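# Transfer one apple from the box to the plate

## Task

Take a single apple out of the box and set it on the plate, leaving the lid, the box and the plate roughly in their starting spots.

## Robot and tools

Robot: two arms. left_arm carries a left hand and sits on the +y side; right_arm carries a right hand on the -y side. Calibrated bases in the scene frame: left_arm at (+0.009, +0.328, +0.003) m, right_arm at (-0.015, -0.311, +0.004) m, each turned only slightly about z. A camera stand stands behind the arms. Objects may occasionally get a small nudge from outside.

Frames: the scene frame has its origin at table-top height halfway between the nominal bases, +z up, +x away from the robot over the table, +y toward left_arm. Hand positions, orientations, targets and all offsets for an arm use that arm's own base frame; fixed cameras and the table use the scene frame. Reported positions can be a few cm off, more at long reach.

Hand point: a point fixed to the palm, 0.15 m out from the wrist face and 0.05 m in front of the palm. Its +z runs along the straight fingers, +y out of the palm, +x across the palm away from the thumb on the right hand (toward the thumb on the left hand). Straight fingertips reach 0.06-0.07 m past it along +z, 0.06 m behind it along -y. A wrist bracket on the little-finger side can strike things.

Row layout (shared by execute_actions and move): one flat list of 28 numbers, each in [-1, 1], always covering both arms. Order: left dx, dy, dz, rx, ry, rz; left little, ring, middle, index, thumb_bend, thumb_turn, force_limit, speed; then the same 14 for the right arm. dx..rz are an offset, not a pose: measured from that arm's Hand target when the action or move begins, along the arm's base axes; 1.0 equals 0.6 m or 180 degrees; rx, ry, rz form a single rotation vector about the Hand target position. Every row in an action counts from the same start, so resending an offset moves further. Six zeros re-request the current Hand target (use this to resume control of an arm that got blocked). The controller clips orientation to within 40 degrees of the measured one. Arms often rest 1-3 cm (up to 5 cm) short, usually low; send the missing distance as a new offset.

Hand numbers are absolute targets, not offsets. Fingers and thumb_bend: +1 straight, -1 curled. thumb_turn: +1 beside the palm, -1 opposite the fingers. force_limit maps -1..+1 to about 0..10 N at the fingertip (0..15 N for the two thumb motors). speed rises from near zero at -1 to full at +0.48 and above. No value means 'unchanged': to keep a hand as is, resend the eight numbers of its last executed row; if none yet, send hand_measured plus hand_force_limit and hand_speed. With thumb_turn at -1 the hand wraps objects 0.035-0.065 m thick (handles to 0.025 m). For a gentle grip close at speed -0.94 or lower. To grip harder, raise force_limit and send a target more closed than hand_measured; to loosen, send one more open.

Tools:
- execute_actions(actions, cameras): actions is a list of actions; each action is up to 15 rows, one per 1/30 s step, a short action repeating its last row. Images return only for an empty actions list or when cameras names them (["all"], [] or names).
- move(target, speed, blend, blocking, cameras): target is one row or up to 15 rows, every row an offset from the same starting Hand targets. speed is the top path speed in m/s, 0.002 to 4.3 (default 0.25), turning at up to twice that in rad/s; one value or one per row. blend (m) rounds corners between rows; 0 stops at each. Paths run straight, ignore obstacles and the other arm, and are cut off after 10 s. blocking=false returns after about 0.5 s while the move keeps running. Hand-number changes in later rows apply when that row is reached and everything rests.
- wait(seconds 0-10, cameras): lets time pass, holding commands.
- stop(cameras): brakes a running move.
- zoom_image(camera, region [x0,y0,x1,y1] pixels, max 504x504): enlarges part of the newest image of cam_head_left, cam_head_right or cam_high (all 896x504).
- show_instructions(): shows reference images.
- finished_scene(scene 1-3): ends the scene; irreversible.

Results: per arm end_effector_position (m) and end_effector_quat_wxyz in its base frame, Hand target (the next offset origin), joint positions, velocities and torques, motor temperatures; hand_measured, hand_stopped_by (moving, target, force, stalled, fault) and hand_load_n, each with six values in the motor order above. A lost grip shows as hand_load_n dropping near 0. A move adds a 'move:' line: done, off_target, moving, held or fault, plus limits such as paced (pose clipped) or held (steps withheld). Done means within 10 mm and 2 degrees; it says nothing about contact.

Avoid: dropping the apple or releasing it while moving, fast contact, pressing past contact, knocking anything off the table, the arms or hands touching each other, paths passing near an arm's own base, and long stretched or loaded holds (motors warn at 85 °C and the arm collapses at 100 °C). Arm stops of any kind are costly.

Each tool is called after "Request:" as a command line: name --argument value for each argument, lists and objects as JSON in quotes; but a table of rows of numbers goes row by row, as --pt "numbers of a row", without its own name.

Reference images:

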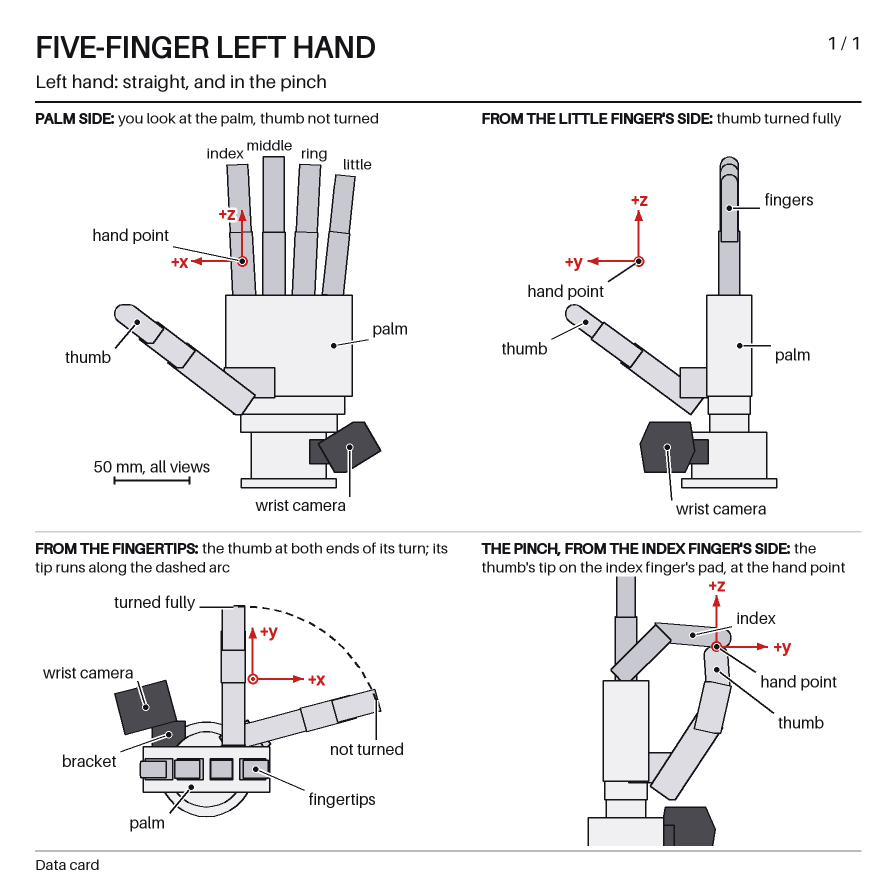

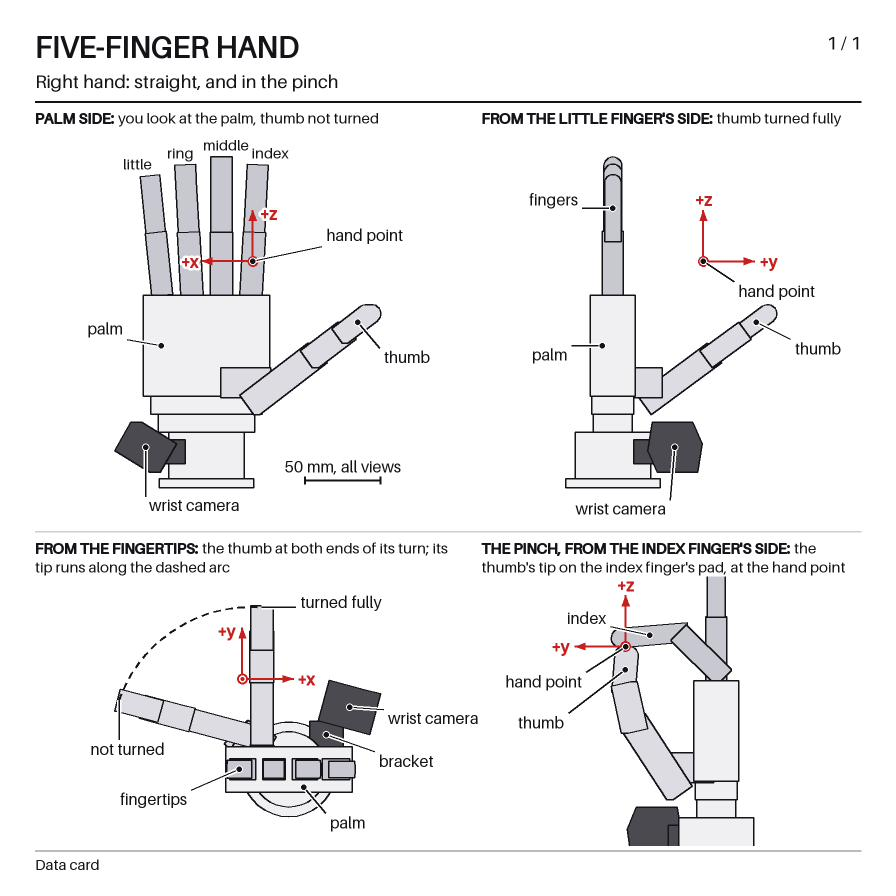

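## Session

Request:
execute_actions --actions '[]' --cameras '["cam_head_left", "cam_high"]'

Scene clock: 0.00 s.
left_arm: end_effector_position=(+0.5219, -0.3350, +0.3332) hand_measured=(+1.000, +1.000, +1.000, +1.000, +1.000, +1.000) hand_load_n=(+0.0, +0.0, +0.0, +0.0, +0.0, +0.0) hand_stopped_by=(target, target, target, target, target, target) hand_force_limit=0.00 hand_speed=-0.80 end_effector_quat_wxyz=(+0.321, -0.150, +0.935, +0.020) | right_arm: end_effector_position=(+0.1339, -0.0036, +0.1392) hand_measured=(+1.000, +1.000, +1.000, +1.000, +1.000, +1.000) hand_load_n=(+0.0, +0.0, +0.0, +0.0, +0.0, +0.0) hand_stopped_by=(target, target, target, target, target, target) hand_force_limit=0.00 hand_speed=-0.80 end_effector_quat_wxyz=(+0.083, -0.591, +0.802, -0.014)
Joint positions: left_arm=[-0.742 1.909 2.207 -1.454 -0.524 0.624] | right_arm=[-0.403 0.703 0.652 -1.411 -0.129 -0.095]
Joint velocities: within noise
Joint torques (N m): no reading
Motor temperatures (°C): left_arm=[28 28 35 26 29 28] | right_arm=[32 30 33 31 30 31]
Heat: left arm: hottest elbow 35 °C; right arm: hottest elbow 33 °C.
Hand target: left_arm +0.5246, -0.3375, +0.3440; +0.330, -0.153, +0.931, +0.009 | right_arm +0.1414, -0.0068, +0.1489; +0.091, -0.591, +0.801, -0.027
Images, in order (width x height): cam_head_left 896x504, cam_high 896x504.

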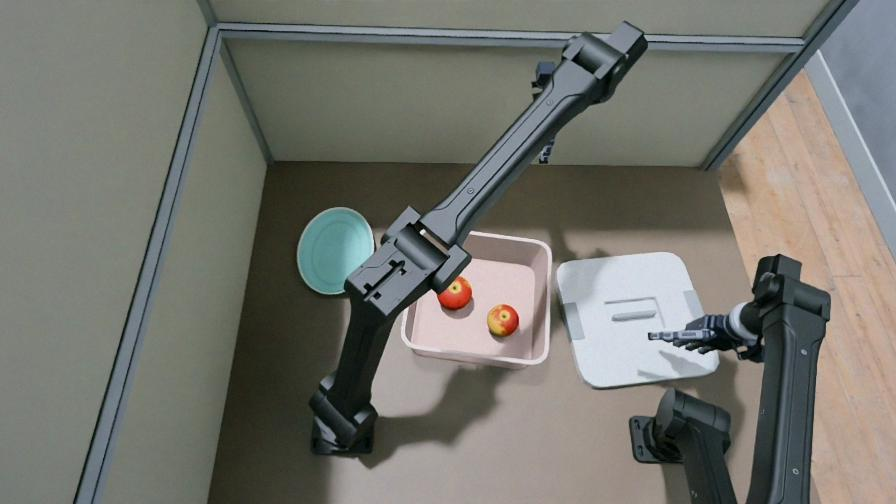

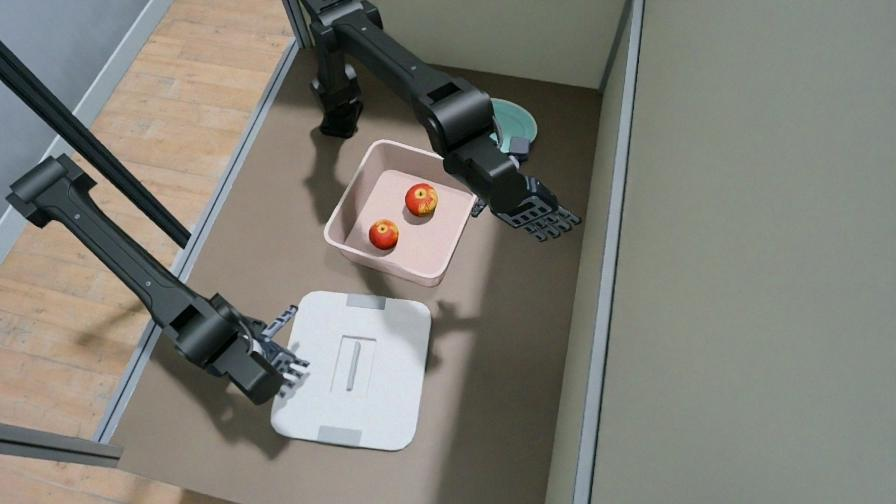

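Request:
move --target '[-0.396,0.1625,-0.3317,-0.2412,0.1292,-0.0668,0.5,0.5,0.5,0.5,1,-1,-0.2,0.2,0,0,0,0,0,0,1,1,1,1,1,1,0,-0.8]' --speed 0.35 --cameras '["cam_head_left", "cam_high"]'

Request:
zoom_image --camera "cam_head_left" --region '[380, 190, 580, 390]'

Scene clock: 29.37 s.
left_arm: end_effector_position=(+0.2814, -0.2390, +0.1382) hand_measured=(+0.500, +0.500, +0.500, +0.500, +1.000, -1.000) hand_load_n=(+0.0, +0.0, +0.0, +0.5, +0.0, +0.0) hand_stopped_by=(target, target, target, target, target, target) hand_force_limit=-0.20 hand_speed=0.20 end_effector_quat_wxyz=(+0.048, -0.163, +0.930, -0.327) | right_arm: end_effector_position=(+0.1339, -0.0036, +0.1392) hand_measured=(+1.000, +1.000, +1.000, +1.000, +1.000, +1.000) hand_load_n=(+0.0, +0.0, +0.0, +0.0, +0.0, +0.0) hand_stopped_by=(target, target, target, target, target, target) hand_force_limit=0.00 hand_speed=-0.80 end_effector_quat_wxyz=(+0.083, -0.591, +0.802, -0.014)
Joint positions: left_arm=[-0.499 1.143 0.845 -0.744 0.44 0.603] | right_arm=[-0.403 0.703 0.652 -1.411 -0.129 -0.095]
Joint torques (N m): left_arm=[0.44 -7.18 8.79 2.02 0.32 0.02] | right_arm=[0.62 -2.08 8.96 0.35 -0.04 -0.04]
Motor temperatures (°C): left_arm=[28 32 38 26 29 28] | right_arm=[32 30 38 31 30 31]
Heat: left arm: hottest elbow 38 °C; right arm: hottest elbow 38 °C.
Hand target: left_arm +0.2869, -0.2400, +0.1449; +0.060, -0.163, +0.926, -0.337 | right_arm +0.1414, -0.0068, +0.1489; +0.091, -0.591, +0.801, -0.027
Off the commanded pose: left_arm 0.009 m, 2 deg | right_arm 0.013 m, 2 deg.
move: off_target (right_arm)
Images, in order (width x height): cam_head_left 896x504, cam_high 896x504.

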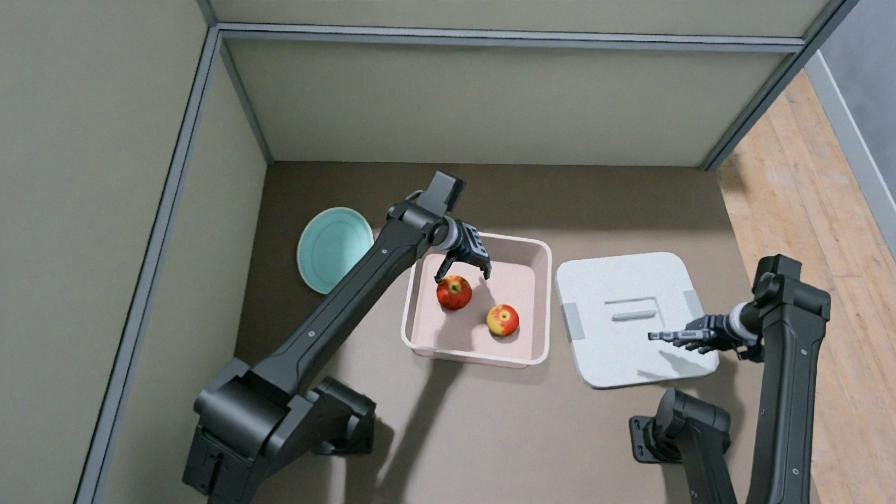

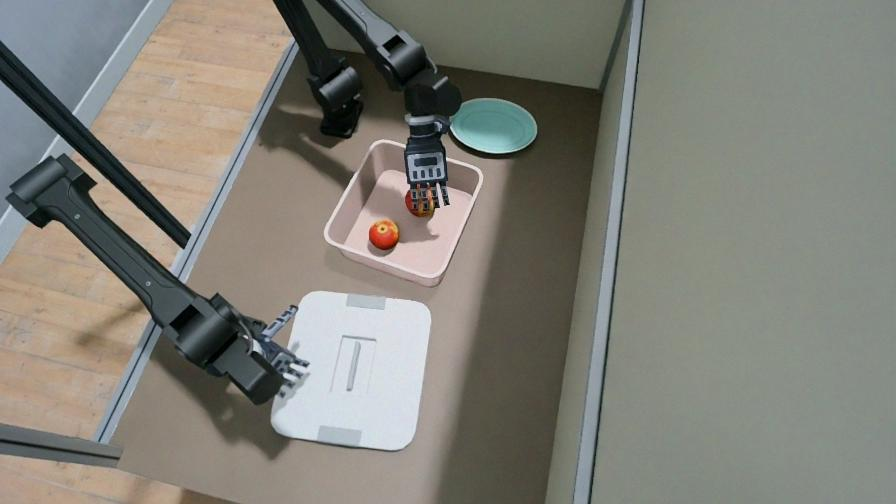

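Scaled by 2.520.

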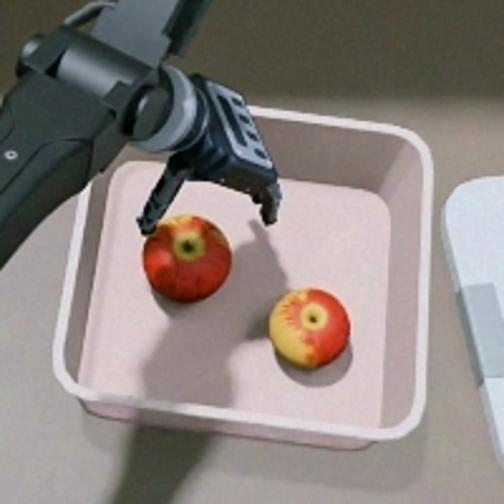

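Request:
move --pt "0 0.022 -0.06 0 0 0 0.5 0.5 0.5 0.5 1 -1 -0.2 0.2 0 0 0 0 0 0 1 1 1 1 1 1 0 -0.8" --pt "0 0.022 -0.181 0 0 0 0.5 0.5 0.5 0.5 1 -1 -0.2 0.2 0 0 0 0 0 0 1 1 1 1 1 1 0 -0.8" --speed 0.15 --blend '[0.01,0]' --cameras '["cam_head_left", "cam_high"]'

Request:
zoom_image --camera "cam_head_left" --region '[380, 190, 580, 390]'

Scene clock: 48.03 s.
left_arm: end_effector_position=(+0.2816, -0.2278, +0.0378) hand_measured=(+0.500, +0.500, +0.500, +0.500, +1.000, -1.000) hand_load_n=(+0.0, +0.0, +0.0, +0.0, +0.0, +0.0) hand_stopped_by=(target, target, target, target, target, target) hand_force_limit=-0.20 hand_speed=0.20 end_effector_quat_wxyz=(+0.054, -0.167, +0.926, -0.334) | right_arm: end_effector_position=(+0.1339, -0.0036, +0.1392) hand_measured=(+1.000, +1.000, +1.000, +1.000, +1.000, +1.000) hand_load_n=(+0.0, +0.0, +0.0, +0.0, +0.0, +0.0) hand_stopped_by=(target, target, target, target, target, target) hand_force_limit=0.00 hand_speed=-0.80 end_effector_quat_wxyz=(+0.083, -0.591, +0.802, -0.014)
Joint positions: left_arm=[-0.465 1.264 0.641 -0.412 0.458 0.621] | right_arm=[-0.403 0.703 0.652 -1.411 -0.129 -0.095]
Joint torques (N m): left_arm=[0.62 -5.89 7.45 2.04 0.34 0.22] | right_arm=[0.38 -2.14 9.1 0.32 -0.05 -0.07]
Heat: left arm: hottest elbow 40 °C; right arm: hottest elbow 40 °C.
Hand target: left_arm +0.2870, -0.2268, +0.0363; +0.060, -0.163, +0.925, -0.337 | right_arm +0.1414, -0.0068, +0.1489; +0.091, -0.591, +0.801, -0.027
Off the commanded pose: left_arm 0.006 m, 1 deg | right_arm 0.013 m, 2 deg.
move: off_target (right_arm)
Images, in order (width x height): cam_head_left 896x504, cam_high 896x504.

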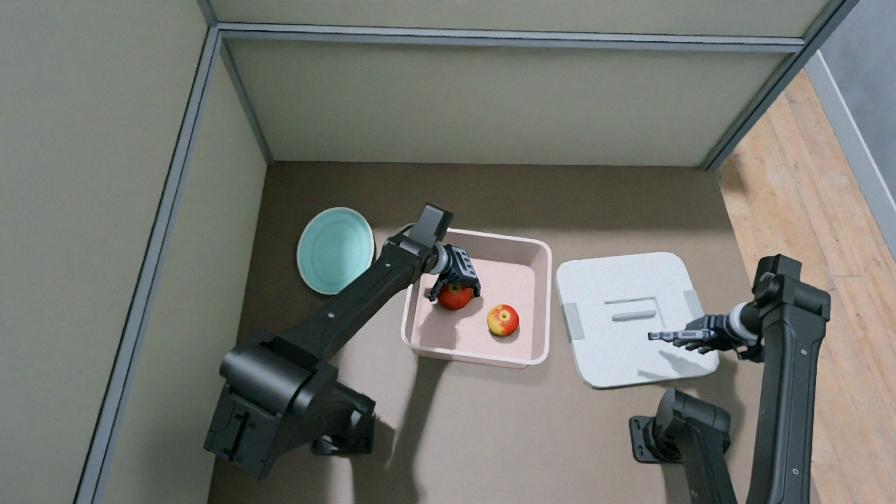

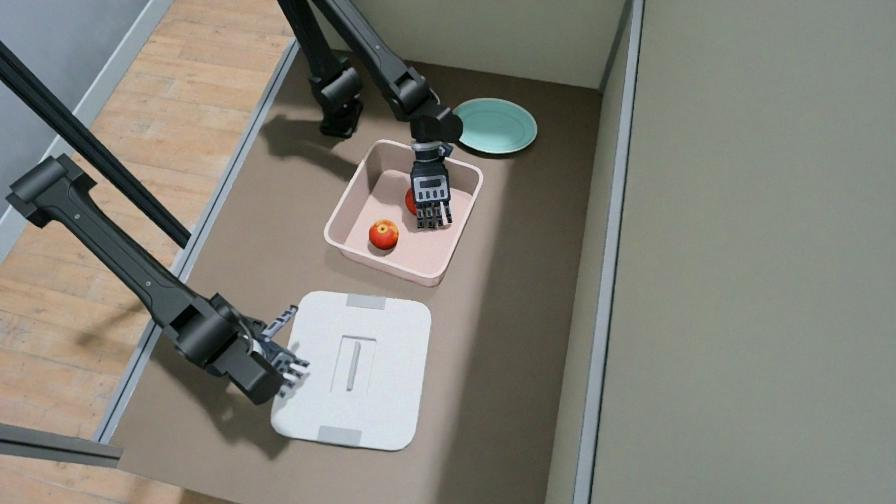

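Scaled by 2.520.

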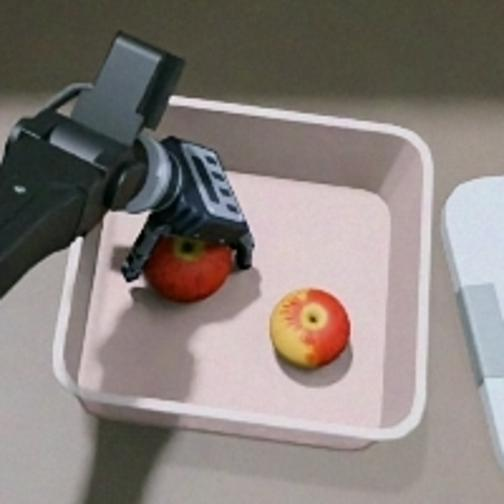

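Request:
move --pt "0 0 0 0 0 0 -0.3 -0.4 -0.4 -0.4 -0.4 -1 -0.2 -0.9 0 0 0 0 0 0 1 1 1 1 1 1 0 -0.8" --pt "0 0 0.26 0 0 0 -0.3 -0.4 -0.4 -0.4 -0.4 -1 -0.2 -0.9 0 0 0 0 0 0 1 1 1 1 1 1 0 -0.8" --speed 0.18 --cameras '["cam_head_left", "cam_high"]'

Scene clock: 63.03 s.
left_arm: end_effector_position=(+0.2679, -0.2204, +0.1598) hand_measured=(-0.300, +0.028, +0.280, +0.306, +0.896, -1.000) hand_load_n=(+0.0, +5.0, +4.0, +2.5, +9.5, +3.0) hand_stopped_by=(target, force, force, force, force, target) hand_force_limit=-0.20 hand_speed=-0.90 end_effector_quat_wxyz=(+0.031, -0.175, +0.932, -0.315) | right_arm: end_effector_position=(+0.1339, -0.0036, +0.1392) hand_measured=(+1.000, +1.000, +1.000, +1.000, +1.000, +1.000) hand_load_n=(+0.0, +0.0, +0.0, +0.0, +0.0, +0.0) hand_stopped_by=(target, target, target, target, target, target) hand_force_limit=0.00 hand_speed=-0.80 end_effector_quat_wxyz=(+0.083, -0.591, +0.802, -0.014)
Joint positions: left_arm=[-0.465 1.098 0.878 -0.878 0.457 0.623] | right_arm=[-0.403 0.703 0.652 -1.411 -0.129 -0.095]
Joint torques (N m): left_arm=[0.5 -6.83 13.16 0.96 0.38 0.18] | right_arm=[-0.03 -2.02 9.05 0.27 -0.02 -0.04]
Heat: left arm: hottest elbow 40 °C; right arm: hottest elbow 41 °C.
Hand target: left_arm +0.2870, -0.2268, +0.1924; +0.060, -0.163, +0.925, -0.337 | right_arm +0.1414, -0.0068, +0.1489; +0.091, -0.591, +0.801, -0.027
Off the commanded pose: left_arm 0.038 m, 4 deg | right_arm 0.013 m, 2 deg.
move: off_target (left_arm, right_arm)
Images, in order (width x height): cam_head_left 896x504, cam_high 896x504.

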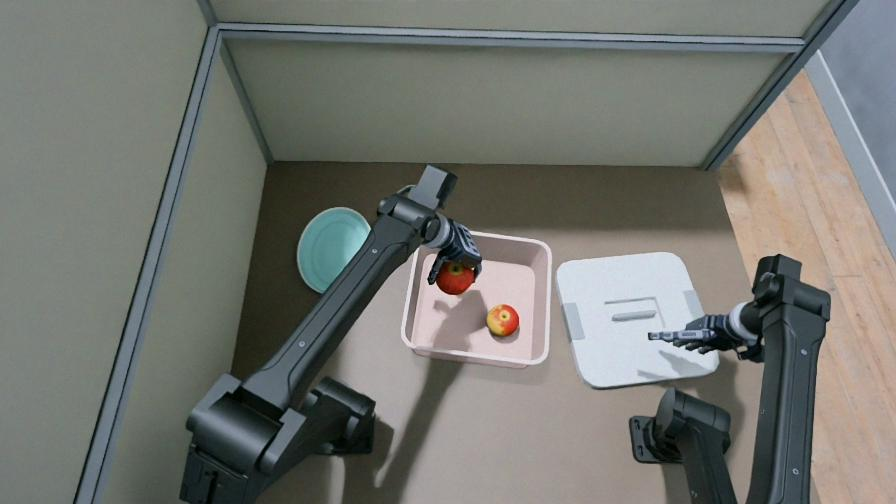

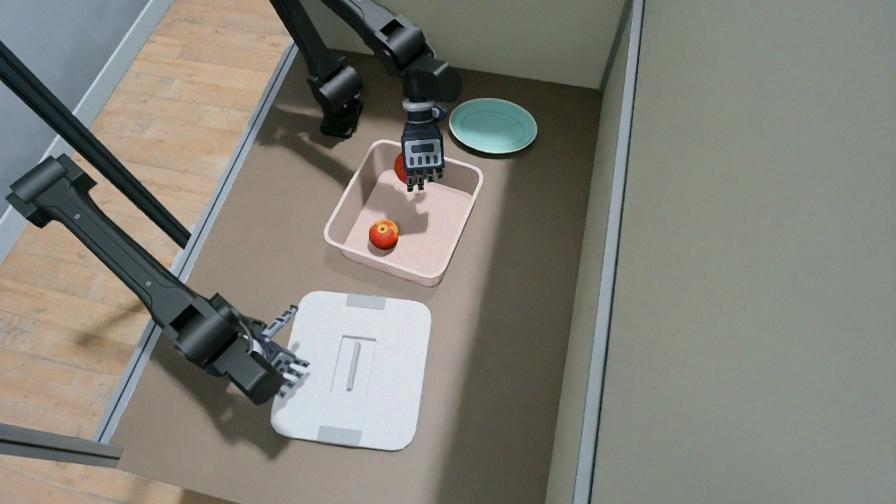

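Request:
move --pt "0.05 0.12 0.03 0 0 0.07 -0.3 -0.4 -0.4 -0.4 -0.4 -1 -0.2 -0.9 0 0 0 0 0 0 1 1 1 1 1 1 0 -0.8" --pt "0.1917 0.458 -0.03 0 0 0.25 -0.3 -0.4 -0.4 -0.4 -0.4 -1 -0.2 -0.9 0 0 0 0 0 0 1 1 1 1 1 1 0 -0.8" --pt "0.1917 0.458 -0.187 0 0 0.25 -0.3 -0.4 -0.4 -0.4 -0.4 -1 -0.2 -0.9 0 0 0 0 0 0 1 1 1 1 1 1 0 -0.8" --speed '[0.25,0.3,0.15]' --blend '[0.03,0.03,0]' --cameras '["cam_head_left", "cam_high"]'

Request:
zoom_image --camera "cam_head_left" --region '[200, 150, 450, 350]'

Request:
zoom_image --camera "cam_high" --region '[380, 30, 600, 230]'

Scene clock: 89.47 s.
left_arm: end_effector_position=(+0.3924, +0.0468, +0.0730) hand_measured=(-0.300, +0.028, +0.280, +0.306, +0.896, -1.000) hand_load_n=(+0.0, +5.0, +4.0, +2.5, +9.5, +3.0) hand_stopped_by=(target, force, force, force, force, target) hand_force_limit=-0.20 hand_speed=-0.90 end_effector_quat_wxyz=(+0.172, -0.504, +0.798, -0.282) | right_arm: end_effector_position=(+0.1339, -0.0036, +0.1392) hand_measured=(+1.000, +1.000, +1.000, +1.000, +1.000, +1.000) hand_load_n=(+0.0, +0.0, +0.0, +0.0, +0.0, +0.0) hand_stopped_by=(target, target, target, target, target, target) hand_force_limit=0.00 hand_speed=-0.80 end_effector_quat_wxyz=(+0.083, -0.591, +0.802, -0.014)
Joint positions: left_arm=[0.309 1.303 0.79 -0.539 0.448 0.634] | right_arm=[-0.403 0.703 0.652 -1.411 -0.129 -0.095]
Joint torques (N m): left_arm=[0.09 -8.06 8.59 2.21 0.34 -0.15] | right_arm=[0.21 -2.37 9.13 0.21 -0.03 -0.03]
Motor temperatures (°C): left_arm=[28 29 44 26 29 28] | right_arm=[31 30 42 31 30 31]
Heat: left arm: hottest elbow 44 °C; right arm: hottest elbow 42 °C.
Hand target: left_arm +0.4019, +0.0480, +0.0802; +0.184, -0.505, +0.793, -0.288 | right_arm +0.1414, -0.0068, +0.1489; +0.091, -0.591, +0.801, -0.027
Off the commanded pose: left_arm 0.012 m, 2 deg | right_arm 0.013 m, 2 deg.
move: off_target (left_arm, right_arm)
Images, in order (width x height): cam_head_left 896x504, cam_high 896x504.

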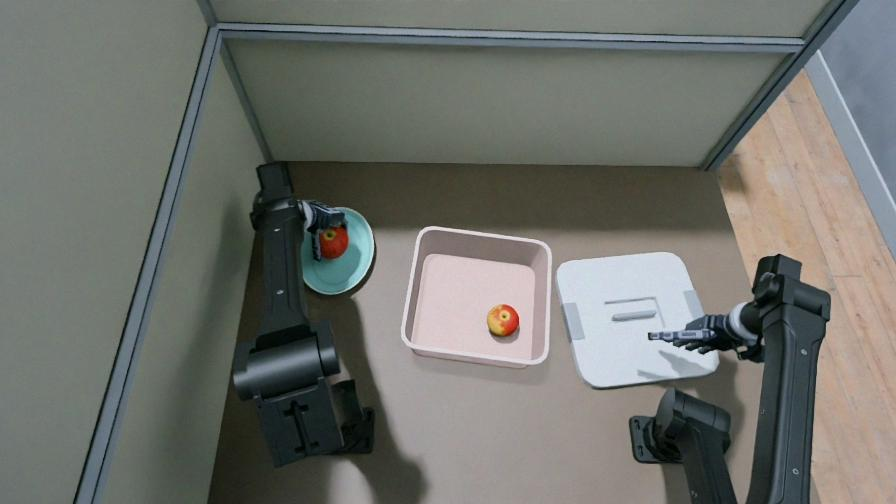

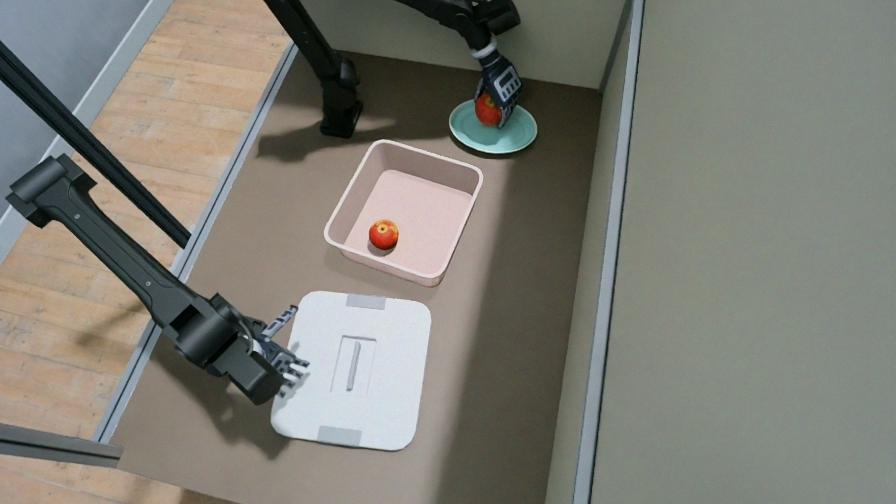

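Scaled by 2.016.

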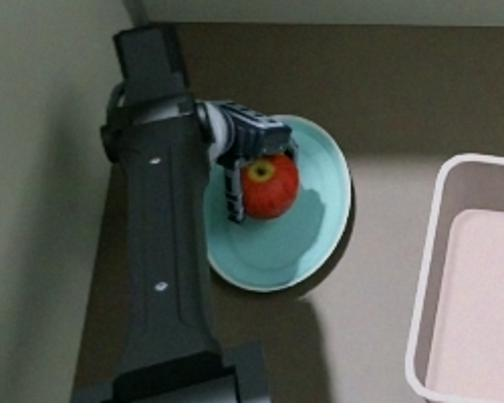

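Scaled by 2.291.

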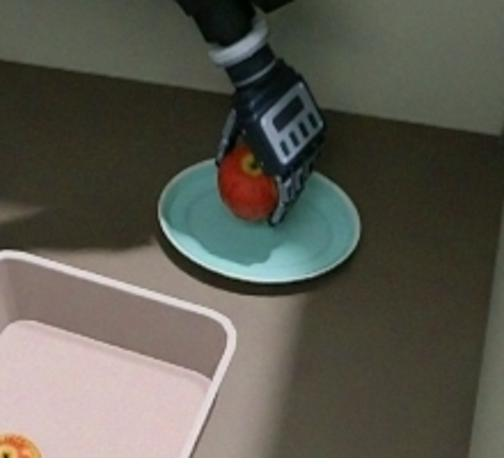

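Request:
move --pt "0.01 0 -0.042 0 0 0 -0.3 -0.4 -0.4 -0.4 -0.4 -1 -0.2 -0.9 0 0 0 0 0 0 1 1 1 1 1 1 0 -0.8" --pt "0.01 0 -0.042 0 0 0 0.8 0.8 0.8 0.8 1 -1 -0.2 -0.6 0 0 0 0 0 0 1 1 1 1 1 1 0 -0.8" --pt "0.01 0 0.12 0 0 0 0.8 0.8 0.8 0.8 1 -1 -0.2 -0.6 0 0 0 0 0 0 1 1 1 1 1 1 0 -0.8" --speed '[0.08,0.08,0.15]' --cameras '["cam_head_left", "cam_high"]'

Scene clock: 103.07 s.
left_arm: end_effector_position=(+0.3926, +0.0466, +0.1292) hand_measured=(+0.800, +0.800, +0.800, +0.800, +1.000, -1.000) hand_load_n=(+0.0, +0.0, +0.0, +0.0, +0.0, +0.0) hand_stopped_by=(target, target, target, target, target, target) hand_force_limit=-0.20 hand_speed=-0.60 end_effector_quat_wxyz=(+0.166, -0.509, +0.796, -0.281) | right_arm: end_effector_position=(+0.1339, -0.0036, +0.1392) hand_measured=(+1.000, +1.000, +1.000, +1.000, +1.000, +1.000) hand_load_n=(+0.0, +0.0, +0.0, +0.0, +0.0, +0.0) hand_stopped_by=(target, target, target, target, target, target) hand_force_limit=0.00 hand_speed=-0.80 end_effector_quat_wxyz=(+0.083, -0.591, +0.802, -0.014)
Joint positions: left_arm=[0.309 1.239 0.899 -0.721 0.447 0.624] | right_arm=[-0.403 0.703 0.652 -1.411 -0.129 -0.095]
Joint torques (N m): left_arm=[-0.38 -7.24 11.75 0.96 0.32 -0.09] | right_arm=[0.32 -2.02 8.96 0.18 -0.03 -0.03]
Heat: left arm: hottest elbow 45 °C; right arm: hottest elbow 42 °C.
Hand target: left_arm +0.4079, +0.0480, +0.1521; +0.184, -0.505, +0.793, -0.288 | right_arm +0.1414, -0.0068, +0.1489; +0.091, -0.591, +0.801, -0.027
Off the commanded pose: left_arm 0.028 m, 2 deg | right_arm 0.013 m, 2 deg.
move: off_target (left_arm, right_arm)
Images, in order (width x height): cam_head_left 896x504, cam_high 896x504.

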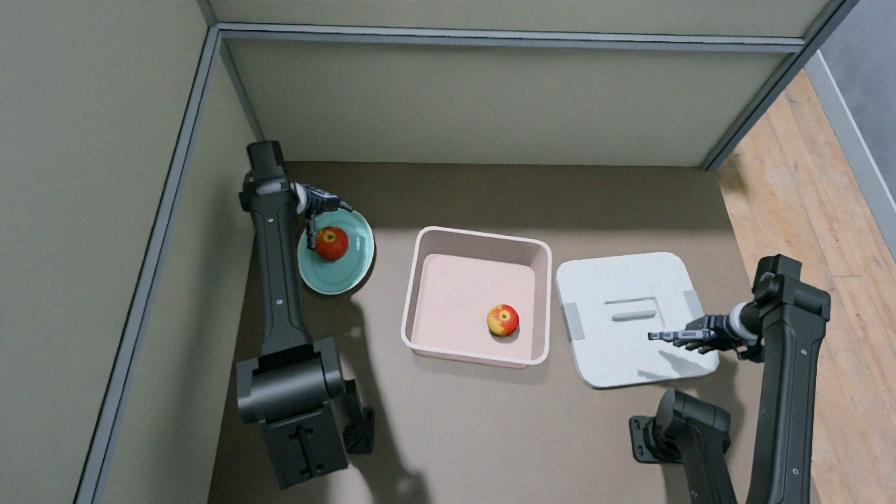

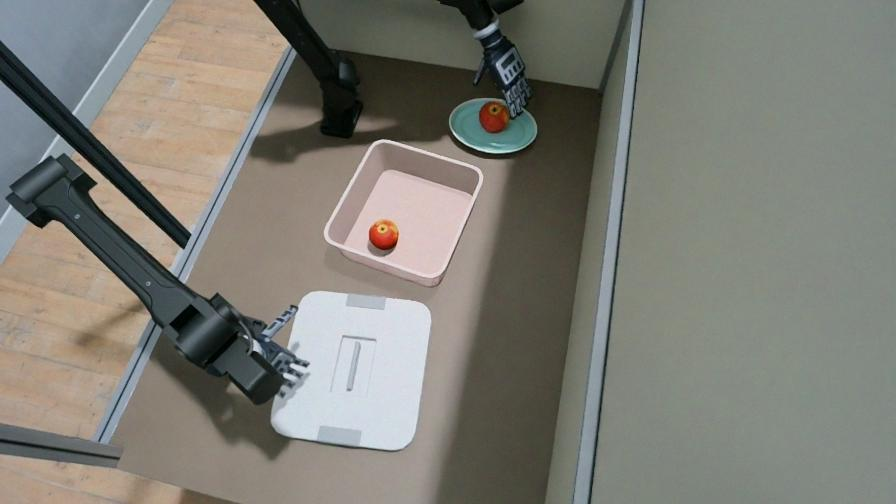

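Request:
finished_scene --scene 2

The scene is finished: the task was done.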